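# Bring three pendant-jogged axes to their home marks

## Task

Operate the teach pendant so that every one of the three axes is jogged until it rests on its home mark.

## Robot and tools

Robot: two six-joint arms, left_arm and right_arm, each ending in a five-finger hand. The right arm has a right hand; the left arm has a mirrored left hand. Base positions in the scene frame: left_arm (-0.048, +0.358, 0) m, right_arm (-0.064, -0.496, -0.001) m, both turned only slightly about z. A bolted post stands behind the arms, and a camera stand sits between them just behind the bases. The task likely means pressing the pendant's jog controls with a fingertip. show_instructions displays the reference pages (a five-finger left hand).

Frames. The scene frame has its origin at table-top height, midway between the nominal bases. +z is up, +x points out over the table, and +y points toward the left arm. Fixed cameras and the table use this frame. Reported hand positions, orientations, velocities and Hand targets are in each arm's own base frame. Motion offsets are along the axes of that arm's current Hand target. The hand point sits 0.05 m in front of the palm and 0.15 m out from the wrist flange. Its +z runs along the straightened fingers, which reach 0.06-0.07 m past it. +y points out of the palm. +x crosses the palm away from the thumb on the right hand and toward the thumb on the left. A bracket on the little-finger side of the wrist can strike things. With a level hand, the wrist may hang below the hand point.

Row layout (execute_actions and move). One row holds 28 numbers covering both arms, each in [-1, 1]. Left arm first: dx, dy, dz, rx, ry, rz, then little, ring, middle, index, thumb_bend, thumb_turn, force_limit, speed. The right arm follows in the same order. The six pose numbers are offsets, not poses. In execute_actions they are measured from the Hand target at the start of that action; in move, from the Hand target at the start of the move. Every row in a list counts from that same start, not from the previous row. 1.0 equals 0.6 m or 180 degrees. rx, ry, rz form a single rotation vector. All six at 0 asks nothing new of that arm.

The six finger numbers are absolute targets. Fingers and thumb_bend: +1 straight, -1 curled. thumb_turn: +1 beside the palm, -1 in front of it. force_limit maps -1..+1 to about 0..10 N at the fingertip (0..15 N for the thumb motors). speed rises linearly from almost nothing at -1 to full at +0.48 and stays full above that; for gentle contact use -0.94 or lower. To leave a hand unchanged, resend the eight numbers last executed for it. If none has been sent yet, send its hand_measured values plus its hand_force_limit and hand_speed.

execute_actions: actions is a list of actions. Each action is a table of up to 15 rows, one row per 1/30 s step; a shorter table repeats its final row up to step 15. cameras takes a list of names, ["all"], or []. Images come back only for an empty actions list or when asked for.

move: target is one row or up to 15 rows, and the paths run as straight lines. speed is the top path speed in m/s, from 0.002 to 3.6, default 0.25; rotation is capped at twice that in rad/s. It is one value or one per target. blend is a corner radius in metres for lists; the default 0 stops at each target. stop_force, in newtons (3 to 120, shared by both arms), ends an arm's path when its wrist sensor feels that much push. zero (default true) re-zeros that sensor first. blocking=false returns early but cannot be combined with stop_force. A move lasts at most 10 s and does not steer around obstacles. If a path would bring the wrist near the first joint's axis, the move is refused. The result adds a move: line showing the outcome (done, off_target, moving, held, fault) and any limits (paced = pose clipped, held = steps withheld).

Other tools: wait(seconds 0-3600) lets time pass; stop brakes a running move; zoom_image(camera, region=[x0,y0,x1,y1] in pixels, at most 504 by 504) enlarges part of the newest image; zero_wrist_force(arm) re-zeros one wrist sensor; finished_scene(scene=1) ends the scene permanently.

Cameras: cam_high, cam_low, cam_left_wrist, cam_right_wrist, each 672x504.

Reading results. end_effector_position is in metres; end_effector_quat_wxyz is the orientation. Velocity lines are dropped when the joints are effectively still. The hand point often stops short of Hand target; the next execute_actions call requests it again, or you can send the remaining gap as an offset. Per control step, orientation is clipped to within 32 degrees of the measured value. Wrist force and torque are given along the hand point's axes, and a third line shows the peak since the last report. hand_measured, hand_stopped_by (moving, target, force, stalled, fault) and hand_load_n follow the finger order above. Joint torques are drive outputs and are noisy.

Things to avoid. The arms are stiff, so aiming even a little past a firm contact can fault. For presses, use slow moves (around 0.005-0.02 m/s) with a modest stop_force, then back off. A torque fault occurs at 132 N m on shoulder/elbow or 24.6 N m on wrist joints, or when joints stray from their planned path. A force fault occurs at roughly 150 N of outside force. Keep the two arms apart: a collision or squeeze between them can end the scene as a failure. Do not strike the post, camera stand or heavy objects. Never let anything fall or be left off the table. Avoid holding loads outstretched for long: motors warn at 70 °C and brake at 85 °C. The goal must remain satisfied after you finish.

Each tool is called by a JSON object that holds its "name" and its "arguments", one argument or row to a line.

Reference images:

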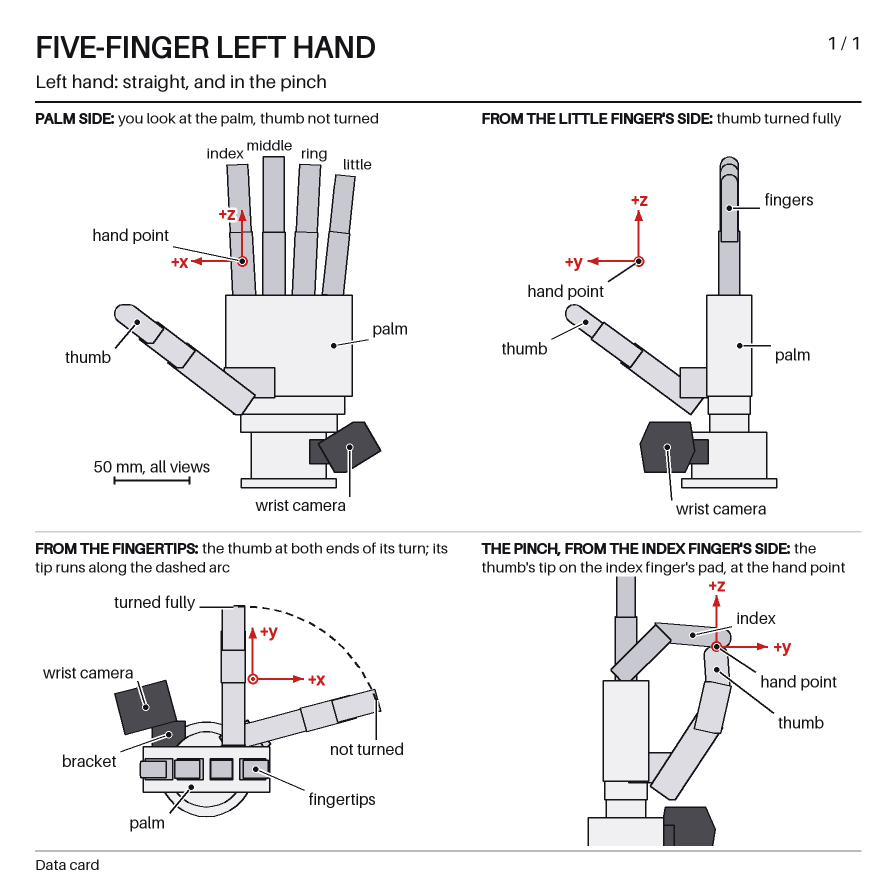

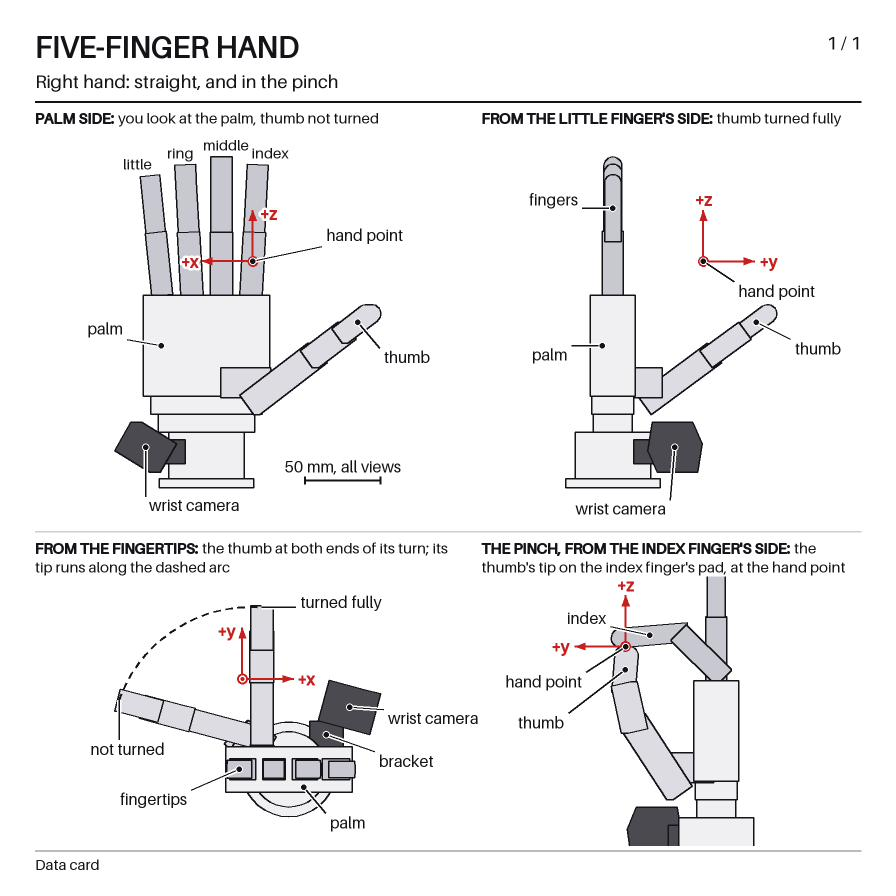

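## Session

{"name": "execute_actions", "arguments": {
  "actions": []
}}

Scene clock: 0.00 s.
left_arm: end_effector_position=(+0.5198, +0.1650, +0.3154) hand_measured=(+1.000, +1.000, +1.000, +1.000, +1.000, +1.000) hand_load_n=(+0.0, +0.0, +0.0, +0.0, +0.0, +0.0) hand_stopped_by=(target, target, target, target, target, target) hand_force_limit=0.00 hand_speed=-0.80 end_effector_quat_wxyz=(+0.268, +0.701, +0.583, -0.312) | right_arm: end_effector_position=(+0.7570, +0.2696, +0.1547) hand_measured=(+1.000, +1.000, +1.000, +1.000, +1.000, +1.000) hand_load_n=(-0.5, +0.0, +0.0, +0.0, +0.0, +0.0) hand_stopped_by=(target, target, target, target, target, target) hand_force_limit=0.00 hand_speed=-0.80 end_effector_quat_wxyz=(-0.085, +0.669, +0.321, +0.665)
Joint positions: left_arm=[3.977 -2.243 -1.054 0.963 -1.155 1.188] | right_arm=[0.111 -1.009 1.646 -0.524 1.111 1.2]
Joint velocities: within noise
Joint torques (N m): no reading
Wrist force (N): no reading
Wrist torque (N m): no reading
Wrist force, peak (N): no reading
Hand target: left_arm +0.5198, +0.1650, +0.3154; +0.268, +0.701, +0.583, -0.312 | right_arm +0.7570, +0.2696, +0.1547; -0.085, +0.669, +0.321, +0.665

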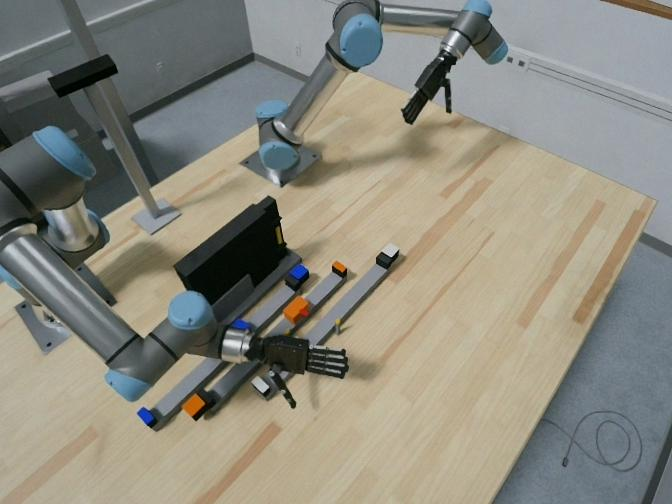

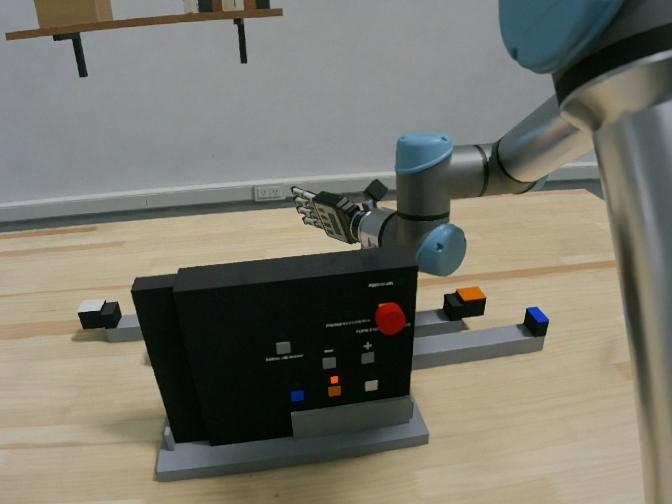

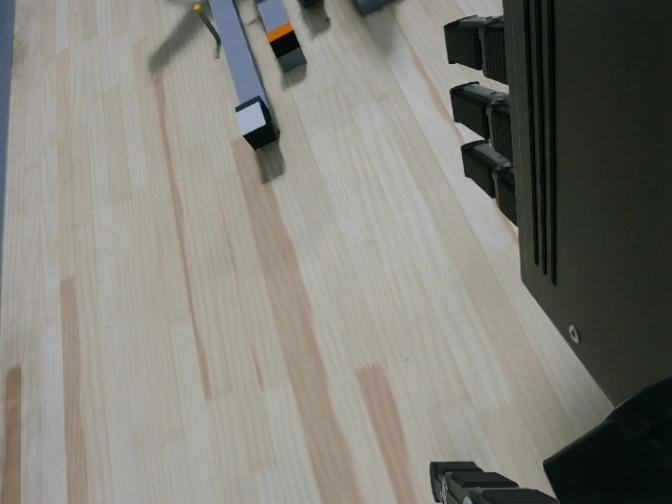

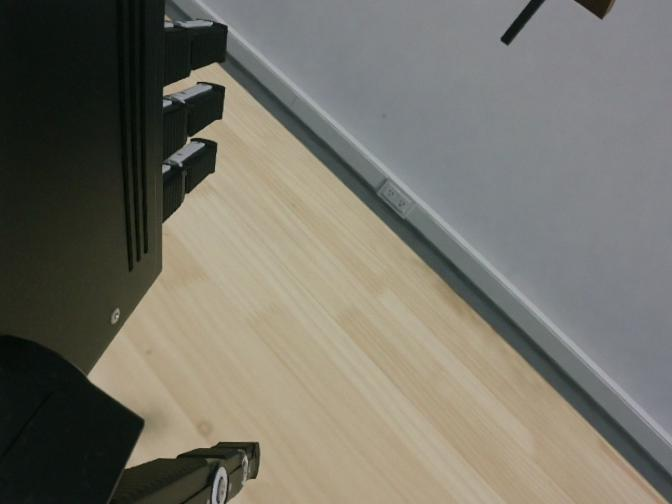

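{"name": "zoom_image", "arguments": {
  "camera": "cam_low",
  "region": [250, 270, 430, 430]
}}

{"name": "zoom_image", "arguments": {
  "camera": "cam_high",
  "region": [130, 180, 420, 430]
}}

{"name": "zoom_image", "arguments": {
  "camera": "cam_low",
  "region": [50, 230, 570, 400]
}}

Scaled by 2.800.

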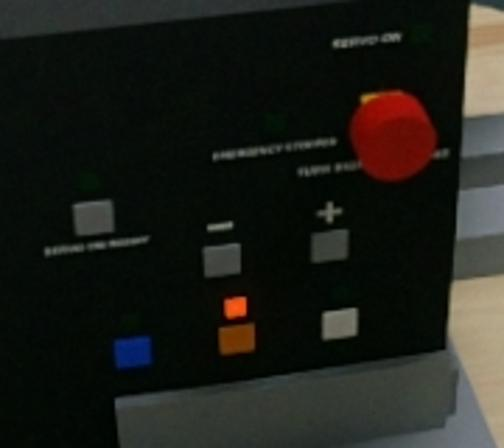

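Scaled by 1.738.

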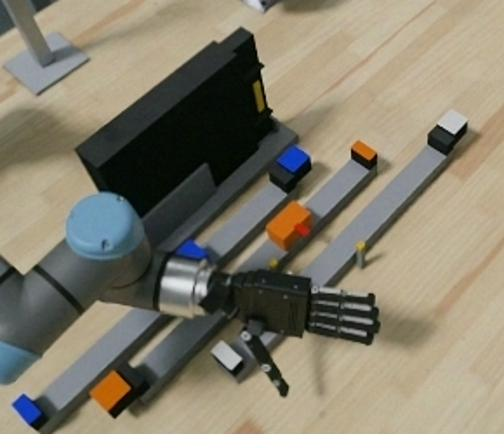

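Region (50, 230, 570, 400) is 520x170 pixels. A region can be at most 504 by 504 pixels.

{"name": "move", "arguments": {
  "target": [0,0,0,0,0,0,1,1,1,1,1,1,0,-0.8,0.472,0.157,-0.05,0,0,0,1,1,1,1,1,1,0,-0.8],
  "cameras": ["all"]
}}

Scene clock: 24.83 s.
left_arm: end_effector_position=(+0.5198, +0.1650, +0.3154) hand_measured=(+1.000, +1.000, +1.000, +1.000, +1.000, +1.000) hand_load_n=(+0.0, +0.0, +0.0, +0.0, +0.0, +0.0) hand_stopped_by=(target, target, target, target, target, target) hand_force_limit=0.00 hand_speed=-0.80 end_effector_quat_wxyz=(+0.268, +0.701, +0.583, -0.312) | right_arm: end_effector_position=(+0.7571, +0.2695, +0.4546) hand_measured=(+1.000, +1.000, +1.000, +1.000, +1.000, +1.000) hand_load_n=(+0.0, +0.0, +0.0, +0.0, +0.0, +0.0) hand_stopped_by=(target, target, target, target, target, target) hand_force_limit=0.00 hand_speed=-0.80 end_effector_quat_wxyz=(-0.085, +0.669, +0.321, +0.665) end_effector_velocity=(+0.001, +0.000, +0.000) end_effector_angular_velocity=(+0.000, +0.001, +0.000)
Joint positions: left_arm=[3.977 -2.243 -1.054 0.963 -1.155 1.188] | right_arm=[0.111 -1.209 1.135 0.186 1.111 1.2]
Joint velocities: left_arm=[within noise] | right_arm=[0 0.002 -0.005 0.004 0 0]
Joint torques (N m): left_arm=[-0.05 42.05 17.41 -2.57 0.51 -0.03] | right_arm=[8.78 -25.06 -27.12 1.67 1.77 -2.42]
Wrist force (N): left_arm=[0.0 -0.1 -0.1] | right_arm=[0.0 -0.4 -0.3]
Wrist torque (N m): left_arm=[0.00 0.00 0.00] | right_arm=[-0.06 0.02 0.03]
Wrist force, peak (N): left_arm=[0.0 -0.5 -0.4] | right_arm=[-1.2 -0.6 0.2]
Hand target: left_arm +0.5198, +0.1650, +0.3154; +0.268, +0.701, +0.583, -0.312 | right_arm +0.7571, +0.2695, +0.4547; -0.085, +0.669, +0.321, +0.665
Off the commanded pose: left_arm 0.000 m, 0 deg | right_arm 0.000 m, 0 deg.
move: done
cam_right_wrist: T_world_to_cam=[[0.50409, -0.67253, 0.54185, -0.44566], [-0.23716, -0.71106, -0.66192, 0.6673], [0.83045, 0.20516, -0.51794, -0.32915]] pos_world=[0.65625, 0.2423, 0.5127]

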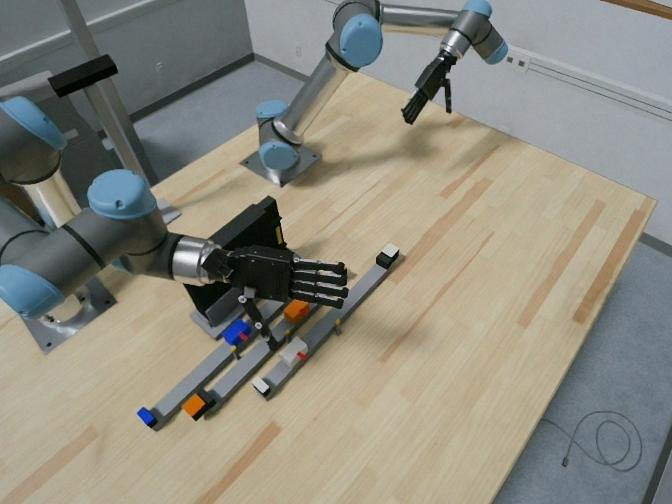

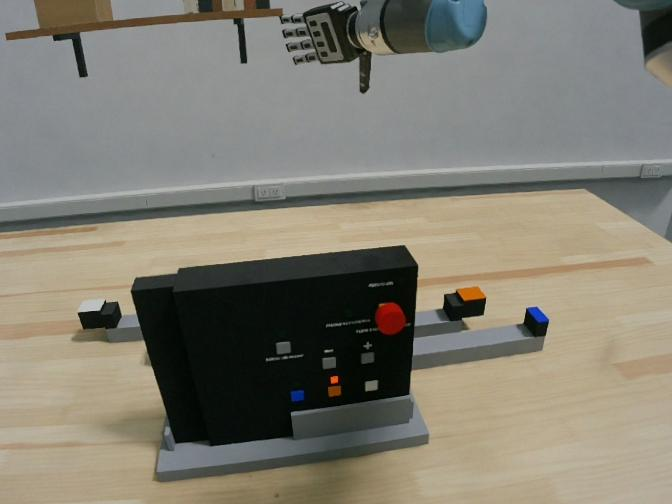

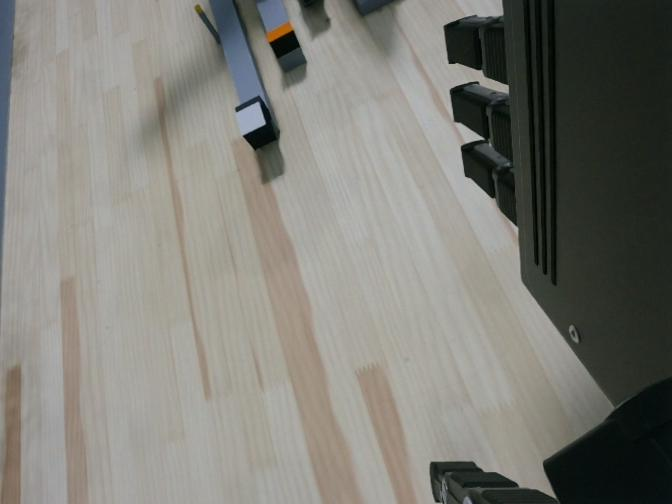

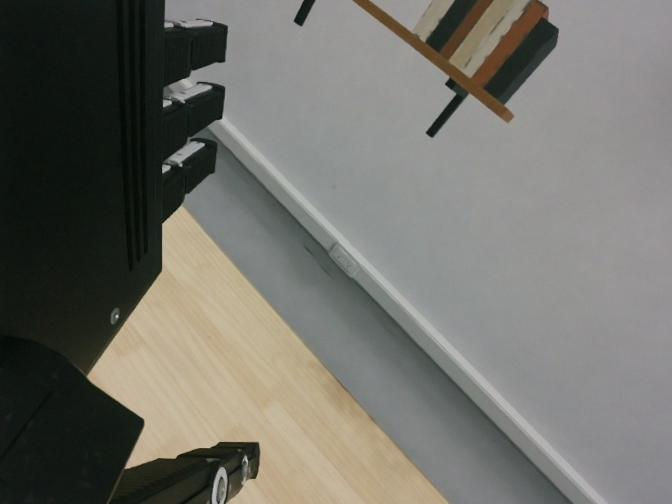

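{"name": "zoom_image", "arguments": {
  "camera": "cam_high",
  "region": [180, 180, 420, 360]
}}

{"name": "zoom_image", "arguments": {
  "camera": "cam_high",
  "region": [200, 300, 360, 420]
}}

{"name": "zoom_image", "arguments": {
  "camera": "cam_low",
  "region": [300, 270, 420, 360]
}}

Scaled by 2.100.

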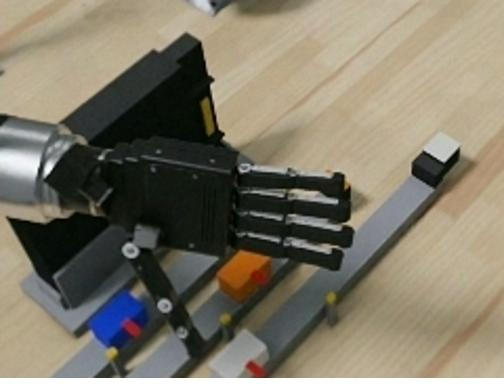

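Scaled by 3.150.

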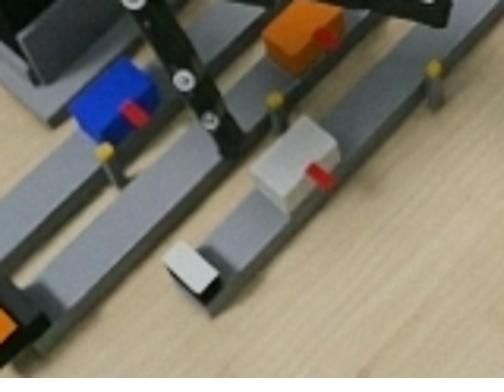

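Scaled by 4.200.

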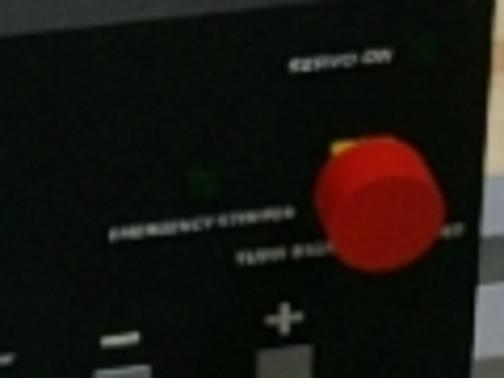

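{"name": "move", "arguments": {
  "target": [0,0,0,0,0,0,1,1,1,1,1,1,0,-0.8,0.013,-0.2145,-0.5437,-0.261,-0.0037,0.6297,1,1,1,1,1,1,0,-0.8],
  "speed": 0.3,
  "cameras": ["all"]
}}

Scene clock: 73.50 s.
left_arm: end_effector_position=(+0.5198, +0.1650, +0.3154) hand_measured=(+1.000, +1.000, +1.000, +1.000, +1.000, +1.000) hand_load_n=(+0.0, +0.0, +0.0, +0.0, +0.0, +0.0) hand_stopped_by=(target, target, target, target, target, target) hand_force_limit=0.00 hand_speed=-0.80 end_effector_quat_wxyz=(+0.268, +0.701, +0.583, -0.312) | right_arm: end_effector_position=(+0.4141, +0.1963, +0.4544) hand_measured=(+1.000, +1.000, +1.000, +1.000, +1.000, +1.000) hand_load_n=(+0.0, +0.0, +0.0, +0.0, +0.0, +0.0) hand_stopped_by=(target, target, target, target, target, target) hand_force_limit=0.00 hand_speed=-0.80 end_effector_quat_wxyz=(-0.354, +0.612, -0.611, +0.355)
Joint positions: left_arm=[3.977 -2.243 -1.054 0.963 -1.155 1.188] | right_arm=[0.137 -1.737 1.383 0.878 1.691 3.208]
Joint torques (N m): left_arm=[-0.2 41.07 15.93 -2.56 0.67 0.04] | right_arm=[-12.58 -22.67 -13.2 2.73 -1.27 2.34]
Wrist force (N): left_arm=[0.0 0.0 -0.1] | right_arm=[-1.4 -0.6 -1.8]
Wrist torque (N m): left_arm=[0.00 0.00 0.00] | right_arm=[0.43 -0.03 -0.16]
Wrist force, peak (N): left_arm=[-0.3 -0.2 -0.5] | right_arm=[-1.1 -0.6 -2.2]
Hand target: left_arm +0.5198, +0.1650, +0.3154; +0.268, +0.701, +0.583, -0.312 | right_arm +0.4140, +0.1963, +0.4544; -0.354, +0.612, -0.612, +0.355
Off the commanded pose: left_arm 0.000 m, 0 deg | right_arm 0.000 m, 0 deg.
move: done
cam_right_wrist: T_world_to_cam=[[-0.47775, -0.25515, -0.84063, 0.63092], [-0.55626, 0.82849, 0.06467, 0.03349], [0.67995, 0.4985, -0.53774, -0.01568]] pos_world=[0.33071, 0.14106, 0.51977]

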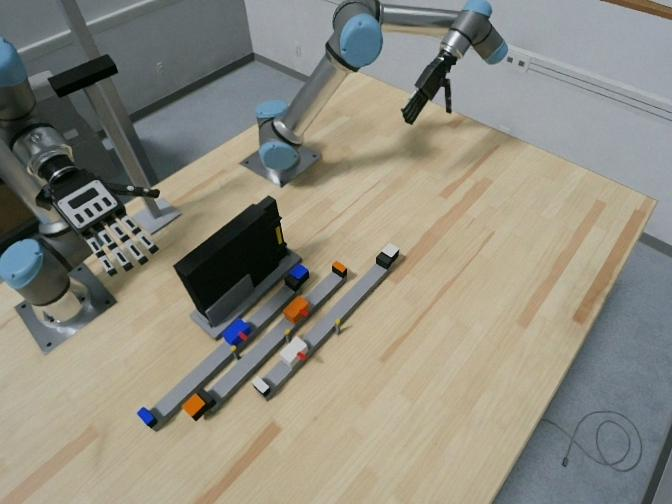

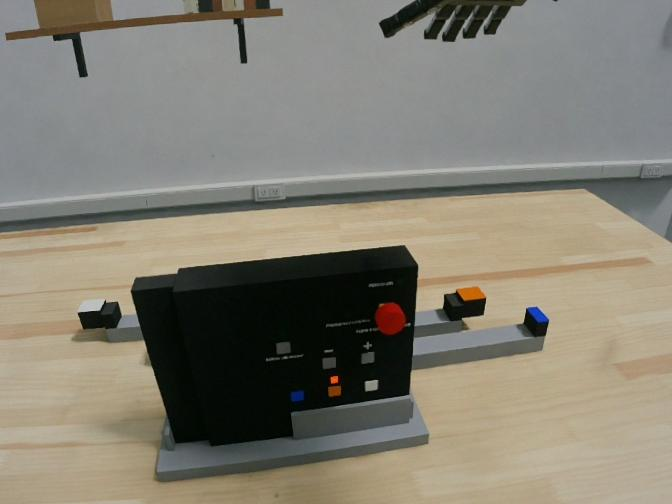

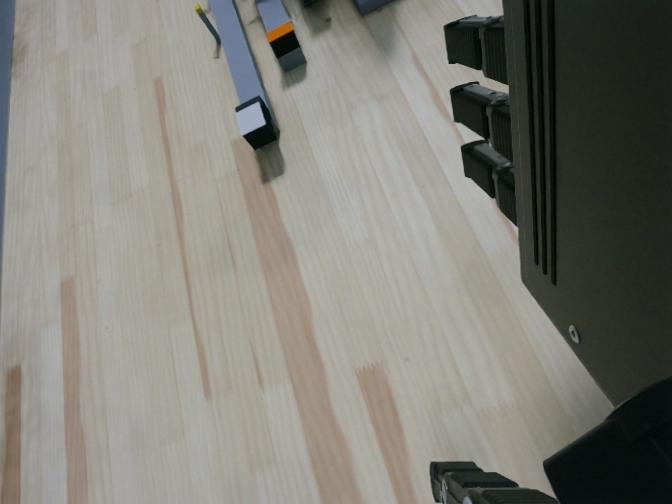

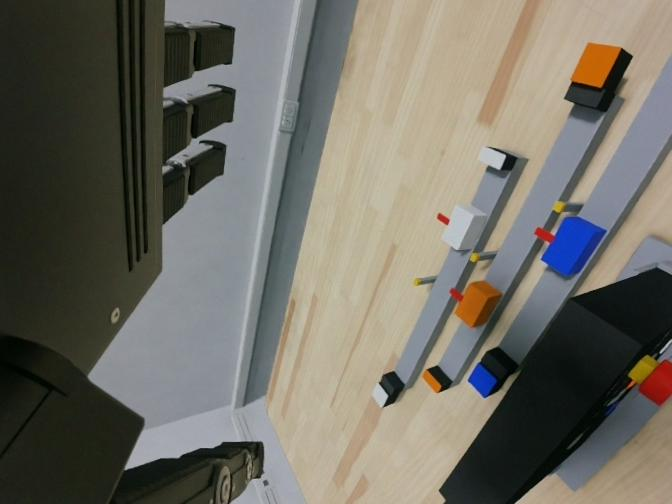

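{"name": "zoom_image", "arguments": {
  "camera": "cam_high",
  "region": [160, 180, 320, 340]
}}

{"name": "zoom_image", "arguments": {
  "camera": "cam_high",
  "region": [250, 190, 310, 270]
}}

{"name": "zoom_image", "arguments": {
  "camera": "cam_right_wrist",
  "region": [430, 240, 672, 504]
}}

{"name": "zoom_image", "arguments": {
  "camera": "cam_low",
  "region": [120, 240, 300, 480]
}}

Scaled by 3.150.

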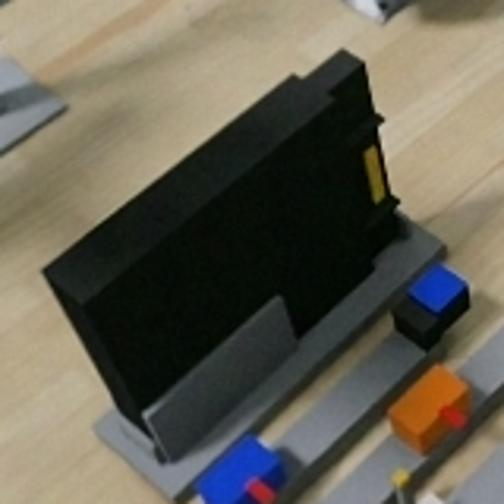

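Scaled by 6.300.

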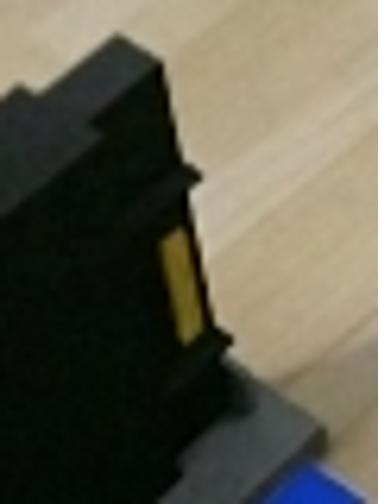

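Scaled by 1.909.

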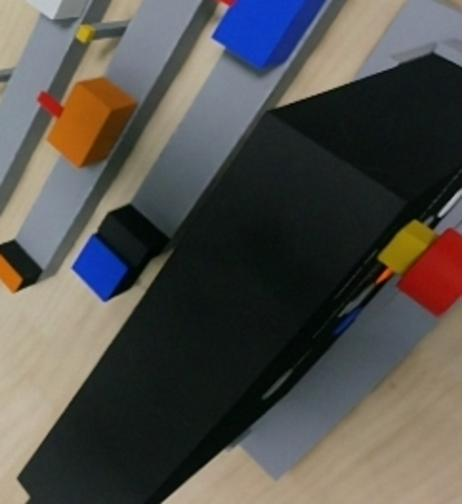

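Scaled by 2.100.

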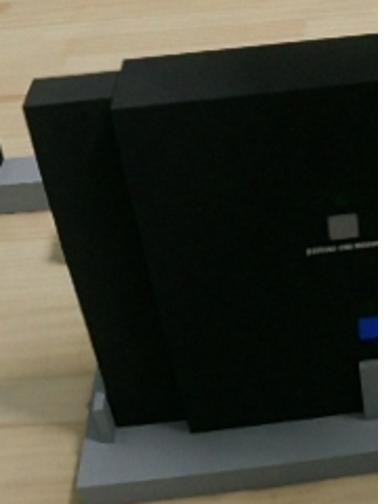

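{"name": "move", "arguments": {
  "target": [0,0,0,0,0,0,1,1,1,1,1,1,0,-0.8,-0.167,0.288,-0.199,0,0,0,1,1,1,1,1,1,0,-0.8],
  "speed": 0.2,
  "cameras": ["all"]
}}

Scene clock: 93.47 s.
left_arm: end_effector_position=(+0.5198, +0.1650, +0.3154) hand_measured=(+1.000, +1.000, +1.000, +1.000, +1.000, +1.000) hand_load_n=(+0.0, +0.0, +0.0, +0.0, +0.0, +0.0) hand_stopped_by=(target, target, target, target, target, target) hand_force_limit=0.00 hand_speed=-0.80 end_effector_quat_wxyz=(+0.268, +0.701, +0.583, -0.312) | right_arm: end_effector_position=(+0.2246, +0.2963, +0.3638) hand_measured=(+1.000, +1.000, +1.000, +1.000, +1.000, +1.000) hand_load_n=(+0.0, +0.0, +0.0, +0.0, +0.0, +0.0) hand_stopped_by=(target, target, target, target, target, target) hand_force_limit=0.00 hand_speed=-0.80 end_effector_quat_wxyz=(-0.354, +0.612, -0.612, +0.355)
Joint positions: left_arm=[3.977 -2.243 -1.054 0.963 -1.155 1.188] | right_arm=[0.911 -1.783 1.693 0.843 2.327 3.711]
Joint torques (N m): left_arm=[0.33 41.36 16.81 -2.39 0.63 -0.24] | right_arm=[9.34 -1.64 -27.03 3.71 2.67 2.42]
Wrist force (N): left_arm=[-0.1 -0.2 -0.4] | right_arm=[-1.3 -1.3 -1.6]
Wrist torque (N m): left_arm=[-0.01 0.02 -0.01] | right_arm=[0.36 -0.04 -0.19]
Wrist force, peak (N): left_arm=[-0.5 0.1 -0.3] | right_arm=[-1.8 -1.2 -2.0]
Hand target: left_arm +0.5198, +0.1650, +0.3154; +0.268, +0.701, +0.583, -0.312 | right_arm +0.2245, +0.2963, +0.3637; -0.354, +0.612, -0.612, +0.355
Off the commanded pose: left_arm 0.000 m, 0 deg | right_arm 0.000 m, 0 deg.
move: done
cam_right_wrist: T_world_to_cam=[[-0.478, -0.25461, -0.84065, 0.48955], [-0.55619, 0.82849, 0.06533, -0.14911], [0.67983, 0.49878, -0.53763, 0.0145]] pos_world=[0.14122, 0.24095, 0.42907]

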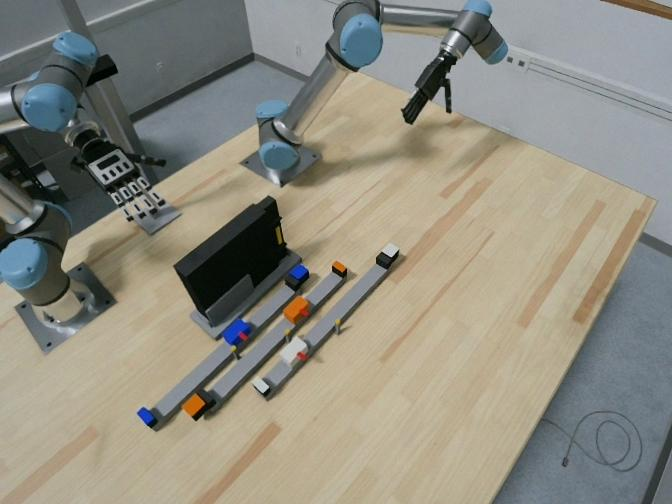

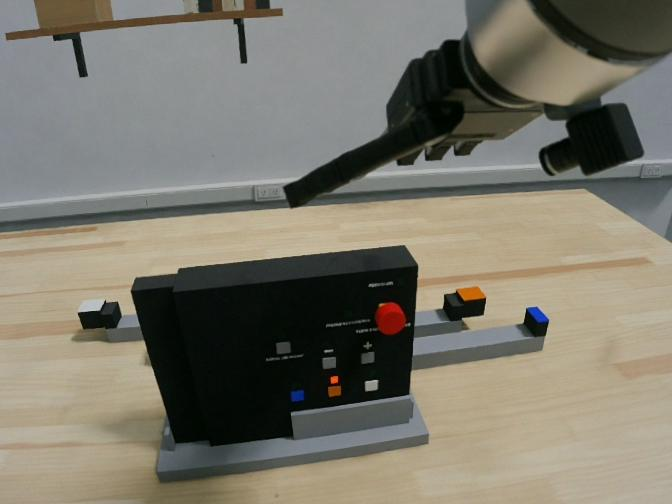

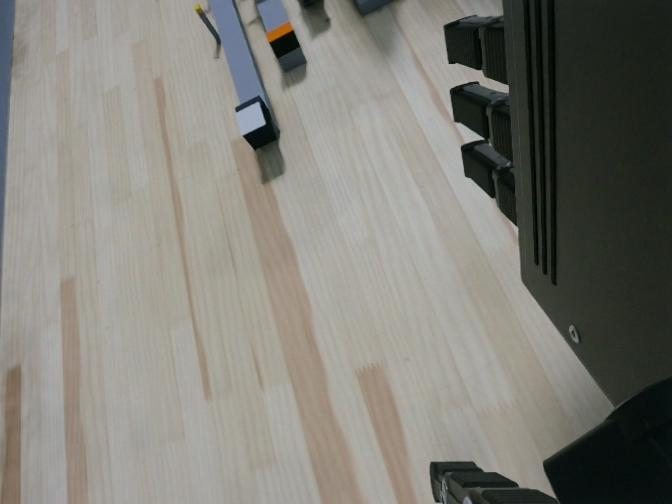

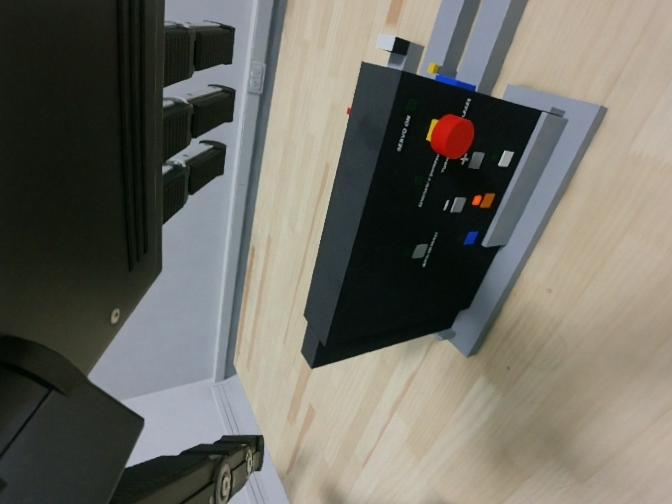

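{"name": "zoom_image", "arguments": {
  "camera": "cam_right_wrist",
  "region": [290, 50, 610, 370]
}}

{"name": "zoom_image", "arguments": {
  "camera": "cam_right_wrist",
  "region": [380, 60, 540, 280]
}}

Scaled by 1.575.

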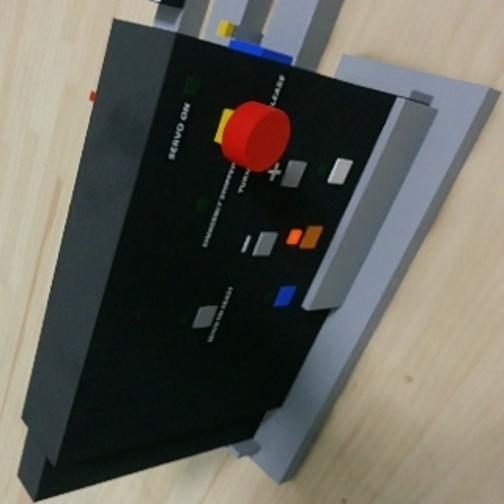

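Scaled by 2.291.

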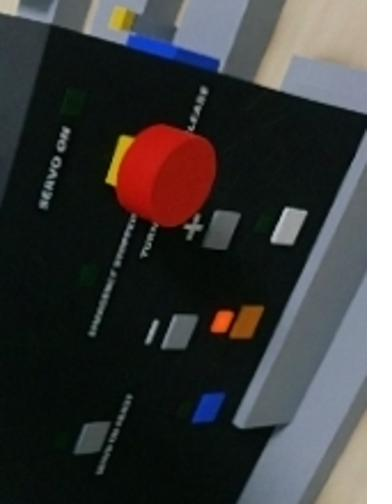

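{"name": "move", "arguments": {
  "target": [-0.55,0.0737,0.511,0.25,0,0,1,1,1,1,1,1,0,-0.8,0,0,0,0,0,0,1,1,1,1,1,1,0,-0.8],
  "speed": 0.25,
  "cameras": ["all"]
}}

Scene clock: 108.67 s.
left_arm: end_effector_position=(+0.4835, -0.2837, +0.3611) hand_measured=(+1.000, +1.000, +1.000, +1.000, +1.000, +1.000) hand_load_n=(+0.0, +0.0, -0.5, +0.0, +0.0, +0.0) hand_stopped_by=(target, target, target, target, target, target) hand_force_limit=0.00 hand_speed=-0.80 end_effector_quat_wxyz=(-0.020, +0.750, +0.419, -0.512) | right_arm: end_effector_position=(+0.2245, +0.2963, +0.3637) hand_measured=(+1.000, +1.000, +1.000, +1.000, +1.000, +1.000) hand_load_n=(+0.0, +0.0, +0.0, -0.5, +0.0, +0.0) hand_stopped_by=(target, target, target, target, target, target) hand_force_limit=0.00 hand_speed=-0.80 end_effector_quat_wxyz=(-0.354, +0.612, -0.612, +0.355)
Joint positions: left_arm=[3.092 -2.379 -0.788 0.582 -1.119 0.757] | right_arm=[0.912 -1.782 1.692 0.844 2.327 3.711]
Joint torques (N m): left_arm=[-7.68 34.16 24.22 -4.71 1.67 -2.53] | right_arm=[9.54 -0.63 -25.81 3.74 2.39 2.32]
Wrist force (N): left_arm=[-0.2 1.2 0.1] | right_arm=[-1.9 -1.2 -1.8]
Wrist torque (N m): left_arm=[0.13 0.04 0.17] | right_arm=[0.39 0.05 -0.24]
Wrist force, peak (N): left_arm=[-0.9 2.0 0.5] | right_arm=[-1.2 -1.4 -2.3]
Hand target: left_arm +0.4835, -0.2838, +0.3611; -0.020, +0.750, +0.419, -0.512 | right_arm +0.2245, +0.2963, +0.3637; -0.354, +0.612, -0.612, +0.355
Off the commanded pose: left_arm 0.000 m, 0 deg | right_arm 0.000 m, 0 deg.
move: done
cam_left_wrist: T_world_to_cam=[[-0.55433, 0.80387, 0.21568, 0.42018], [0.65232, 0.58056, -0.48727, 0.02643], [-0.51691, -0.12942, -0.8462, 0.63169]] pos_world=[0.54221, -0.27136, 0.45679]
cam_right_wrist: T_world_to_cam=[[-0.47802, -0.25458, -0.84064, 0.48952], [-0.55602, 0.8286, 0.06524, -0.14927], [0.67995, 0.4986, -0.53765, 0.01455]] pos_world=[0.14111, 0.24105, 0.42907]

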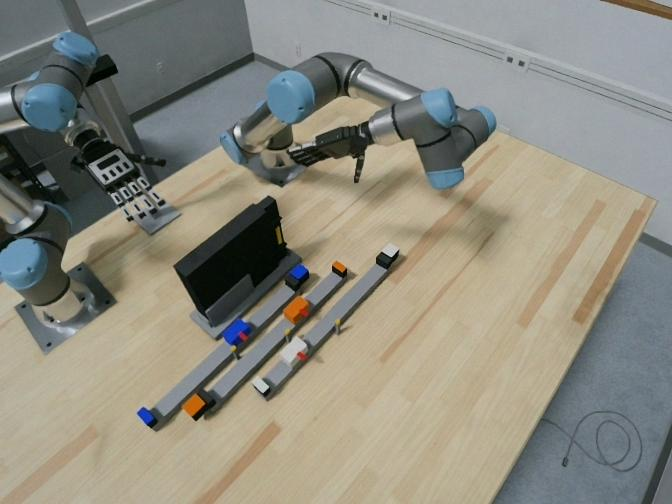

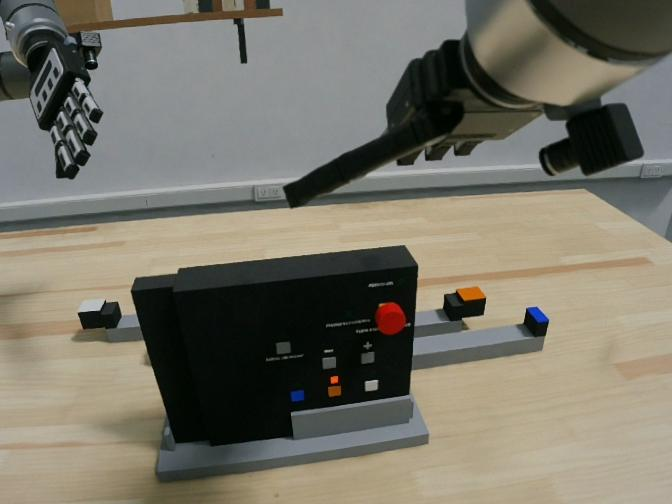

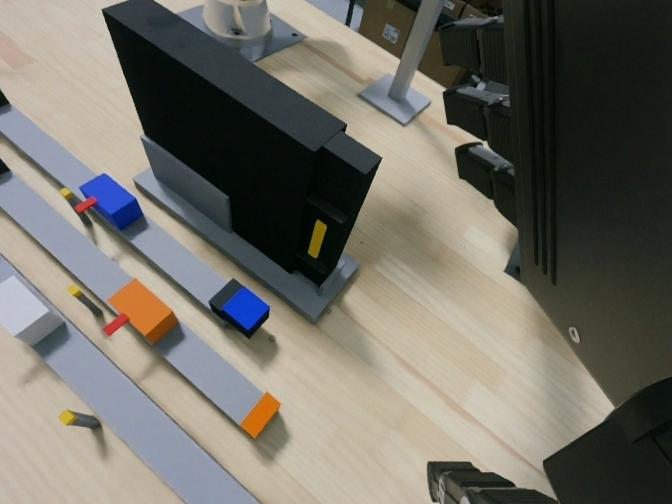

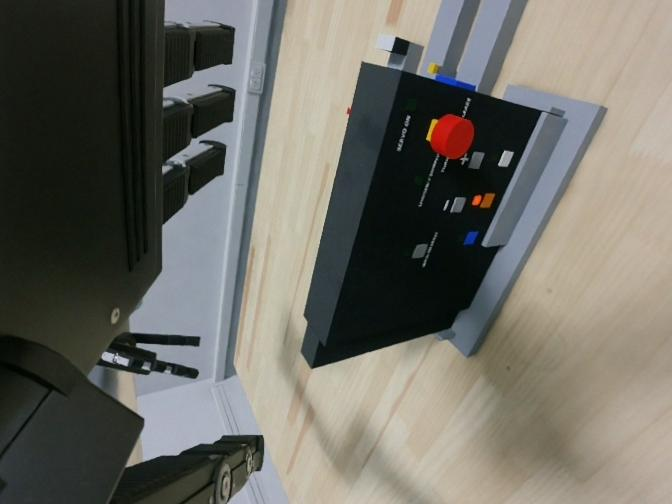

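{"name": "zoom_image", "arguments": {
  "camera": "cam_left_wrist",
  "region": [230, 110, 400, 330]
}}

{"name": "zoom_image", "arguments": {
  "camera": "cam_left_wrist",
  "region": [90, 0, 390, 330]
}}

Scaled by 2.291.

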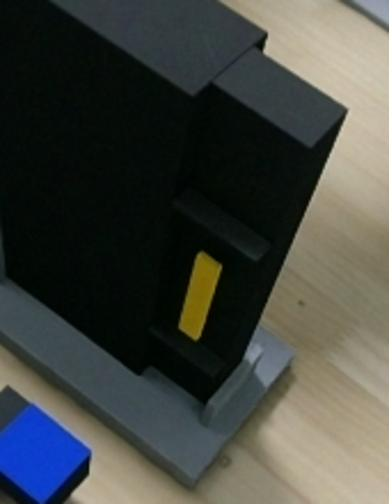

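Scaled by 1.527.

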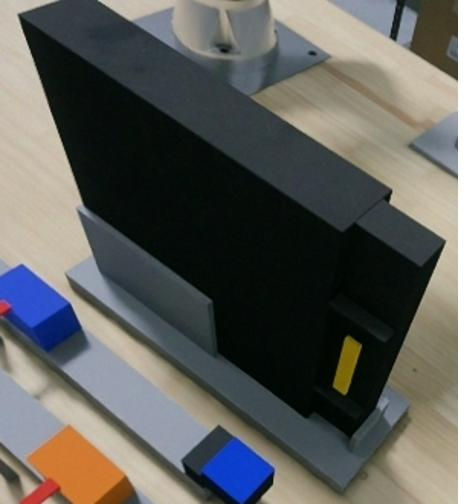

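{"name": "move", "arguments": {
  "target": [-0.023,-0.1285,-0.046,-0.1415,0.406,0.128,1,1,1,1,1,1,0,-0.8,0,0,0,0,0,0,1,1,1,1,1,1,0,-0.8],
  "speed": 0.25,
  "cameras": ["cam_high", "cam_low"]
}}

Scene clock: 167.23 s.
left_arm: end_effector_position=(+0.4566, -0.2318, +0.4200) hand_measured=(+1.000, +1.000, +1.000, +1.000, +1.000, +1.000) hand_load_n=(+0.0, +0.0, +0.0, +0.0, +0.0, +0.0) hand_stopped_by=(target, target, target, target, target, target) hand_force_limit=0.00 hand_speed=-0.80 end_effector_quat_wxyz=(-0.013, +0.953, +0.273, +0.132) | right_arm: end_effector_position=(+0.2245, +0.2963, +0.3637) hand_measured=(+1.000, +1.000, +1.000, +1.000, +1.000, +1.000) hand_load_n=(+0.0, -0.5, +0.0, +0.0, +0.0, +0.0) hand_stopped_by=(target, target, target, target, target, target) hand_force_limit=0.00 hand_speed=-0.80 end_effector_quat_wxyz=(-0.354, +0.612, -0.612, +0.355)
Joint positions: left_arm=[2.9 -1.806 -1.087 1.54 -1.724 0.787] | right_arm=[0.912 -1.782 1.692 0.844 2.327 3.711]
Joint torques (N m): left_arm=[-6.63 38.4 10.59 -0.01 -1.53 3] | right_arm=[8.69 -0.86 -25.63 3.87 2.47 2.47]
Wrist force (N): left_arm=[0.1 0.5 0.3] | right_arm=[-1.5 -0.8 -1.8]
Wrist torque (N m): left_arm=[0.15 -0.05 0.04] | right_arm=[0.45 -0.01 -0.20]
Wrist force, peak (N): left_arm=[0.3 1.7 0.0] | right_arm=[-1.6 -1.0 -2.3]
Hand target: left_arm +0.4566, -0.2318, +0.4200; -0.013, +0.953, +0.273, +0.132 | right_arm +0.2245, +0.2963, +0.3637; -0.354, +0.612, -0.612, +0.355
Off the commanded pose: left_arm 0.000 m, 0 deg | right_arm 0.000 m, 0 deg.
move: done

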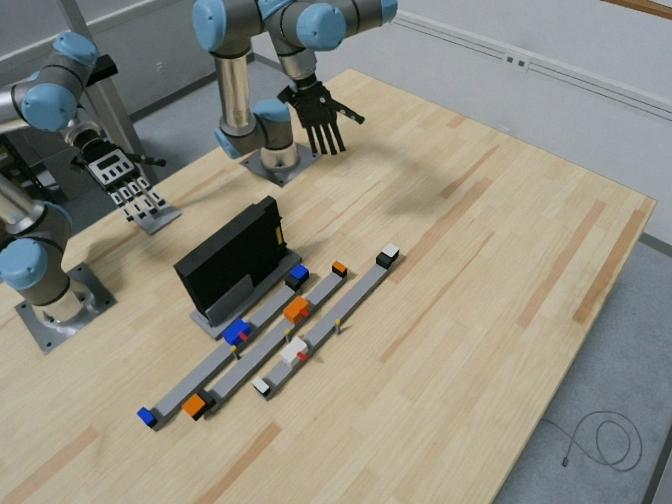

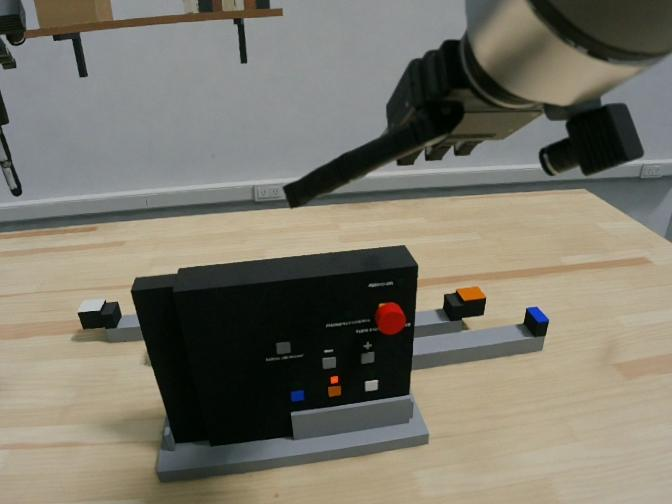

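{"name": "move", "arguments": {
  "target": [-0.2593,0.0517,-0.1188,-0.1398,0.4012,0.1271,1,1,1,1,1,1,0,-0.8,0,0,0,0,0,0,1,1,1,1,1,1,0,-0.8],
  "speed": 0.2,
  "cameras": ["all"]
}}

Scene clock: 177.50 s.
left_arm: end_effector_position=(+0.3285, -0.3455, +0.4501) hand_measured=(+1.000, +1.000, +1.000, +1.000, +1.000, +1.000) hand_load_n=(-0.5, +0.0, +0.0, +0.0, +0.0, -0.5) hand_stopped_by=(target, target, target, target, target, target) hand_force_limit=0.00 hand_speed=-0.80 end_effector_quat_wxyz=(+0.000, +0.707, +0.000, +0.707) | right_arm: end_effector_position=(+0.2245, +0.2963, +0.3637) hand_measured=(+1.000, +1.000, +1.000, +1.000, +1.000, +1.000) hand_load_n=(+0.0, +0.0, +0.0, +0.0, +0.0, +0.0) hand_stopped_by=(target, target, target, target, target, target) hand_force_limit=0.00 hand_speed=-0.80 end_effector_quat_wxyz=(-0.354, +0.612, -0.612, +0.355)
Joint positions: left_arm=[2.306 -1.273 -1.996 3.268 -2.407 1.57] | right_arm=[0.912 -1.782 1.692 0.844 2.327 3.711]
Joint torques (N m): left_arm=[8.98 20.06 13.64 3.22 1.39 2.8] | right_arm=[9.01 -1.37 -26.45 3.63 2.17 2.47]
Wrist force (N): left_arm=[-1.4 0.8 -0.2] | right_arm=[-1.3 -1.0 -1.5]
Wrist torque (N m): left_arm=[0.13 0.27 -0.07] | right_arm=[0.40 -0.04 -0.19]
Wrist force, peak (N): left_arm=[-1.5 1.2 0.1] | right_arm=[-1.7 -1.0 -2.1]
Hand target: left_arm +0.3285, -0.3455, +0.4501; +0.000, +0.707, +0.000, +0.707 | right_arm +0.2245, +0.2963, +0.3637; -0.354, +0.612, -0.612, +0.355
Off the commanded pose: left_arm 0.000 m, 0 deg | right_arm 0.000 m, 0 deg.
move: done
cam_left_wrist: T_world_to_cam=[[0.0115, 0.95702, 0.28979, 0.19839], [-0.5105, -0.24357, 0.82466, -0.28639], [0.8598, -0.15742, 0.48575, -0.44256]] pos_world=[0.23203, -0.32929, 0.39366]
cam_right_wrist: T_world_to_cam=[[-0.47802, -0.25458, -0.84064, 0.48952], [-0.55602, 0.8286, 0.06524, -0.14927], [0.67995, 0.4986, -0.53765, 0.01455]] pos_world=[0.14111, 0.24105, 0.42907]

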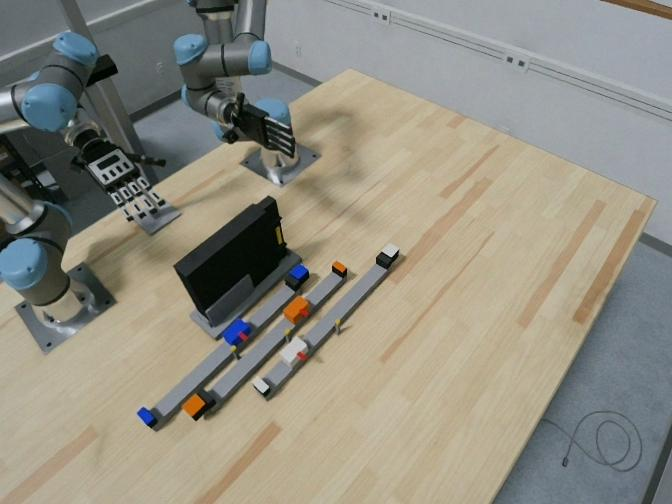

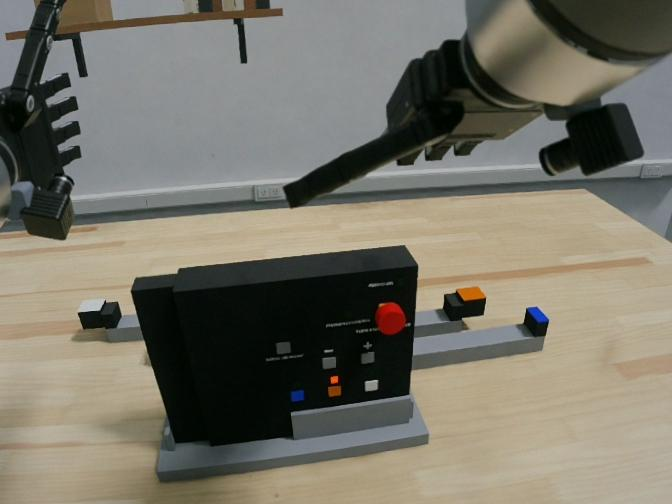

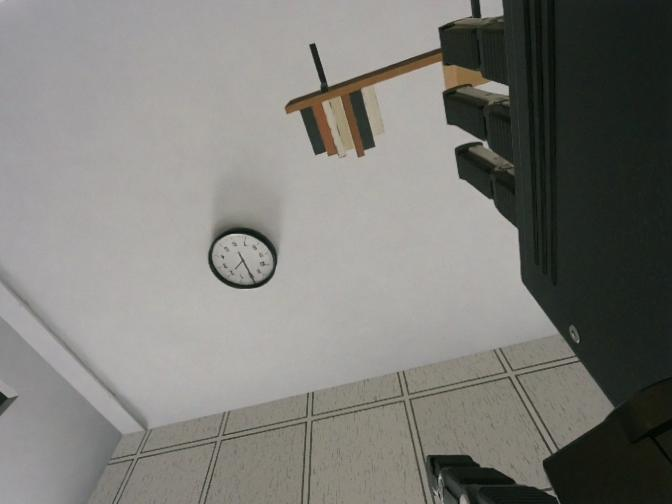

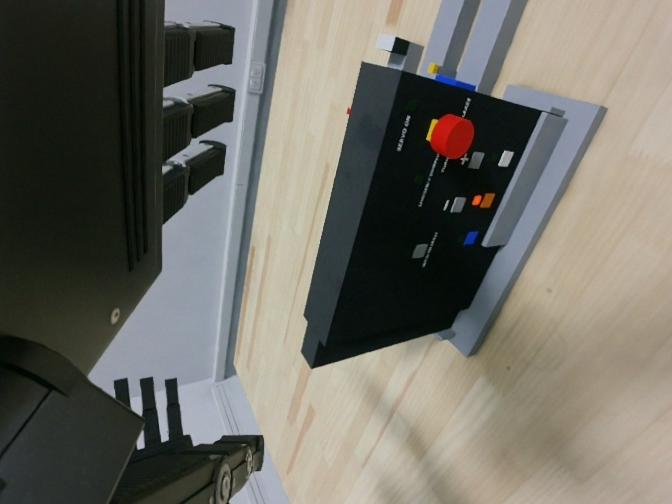

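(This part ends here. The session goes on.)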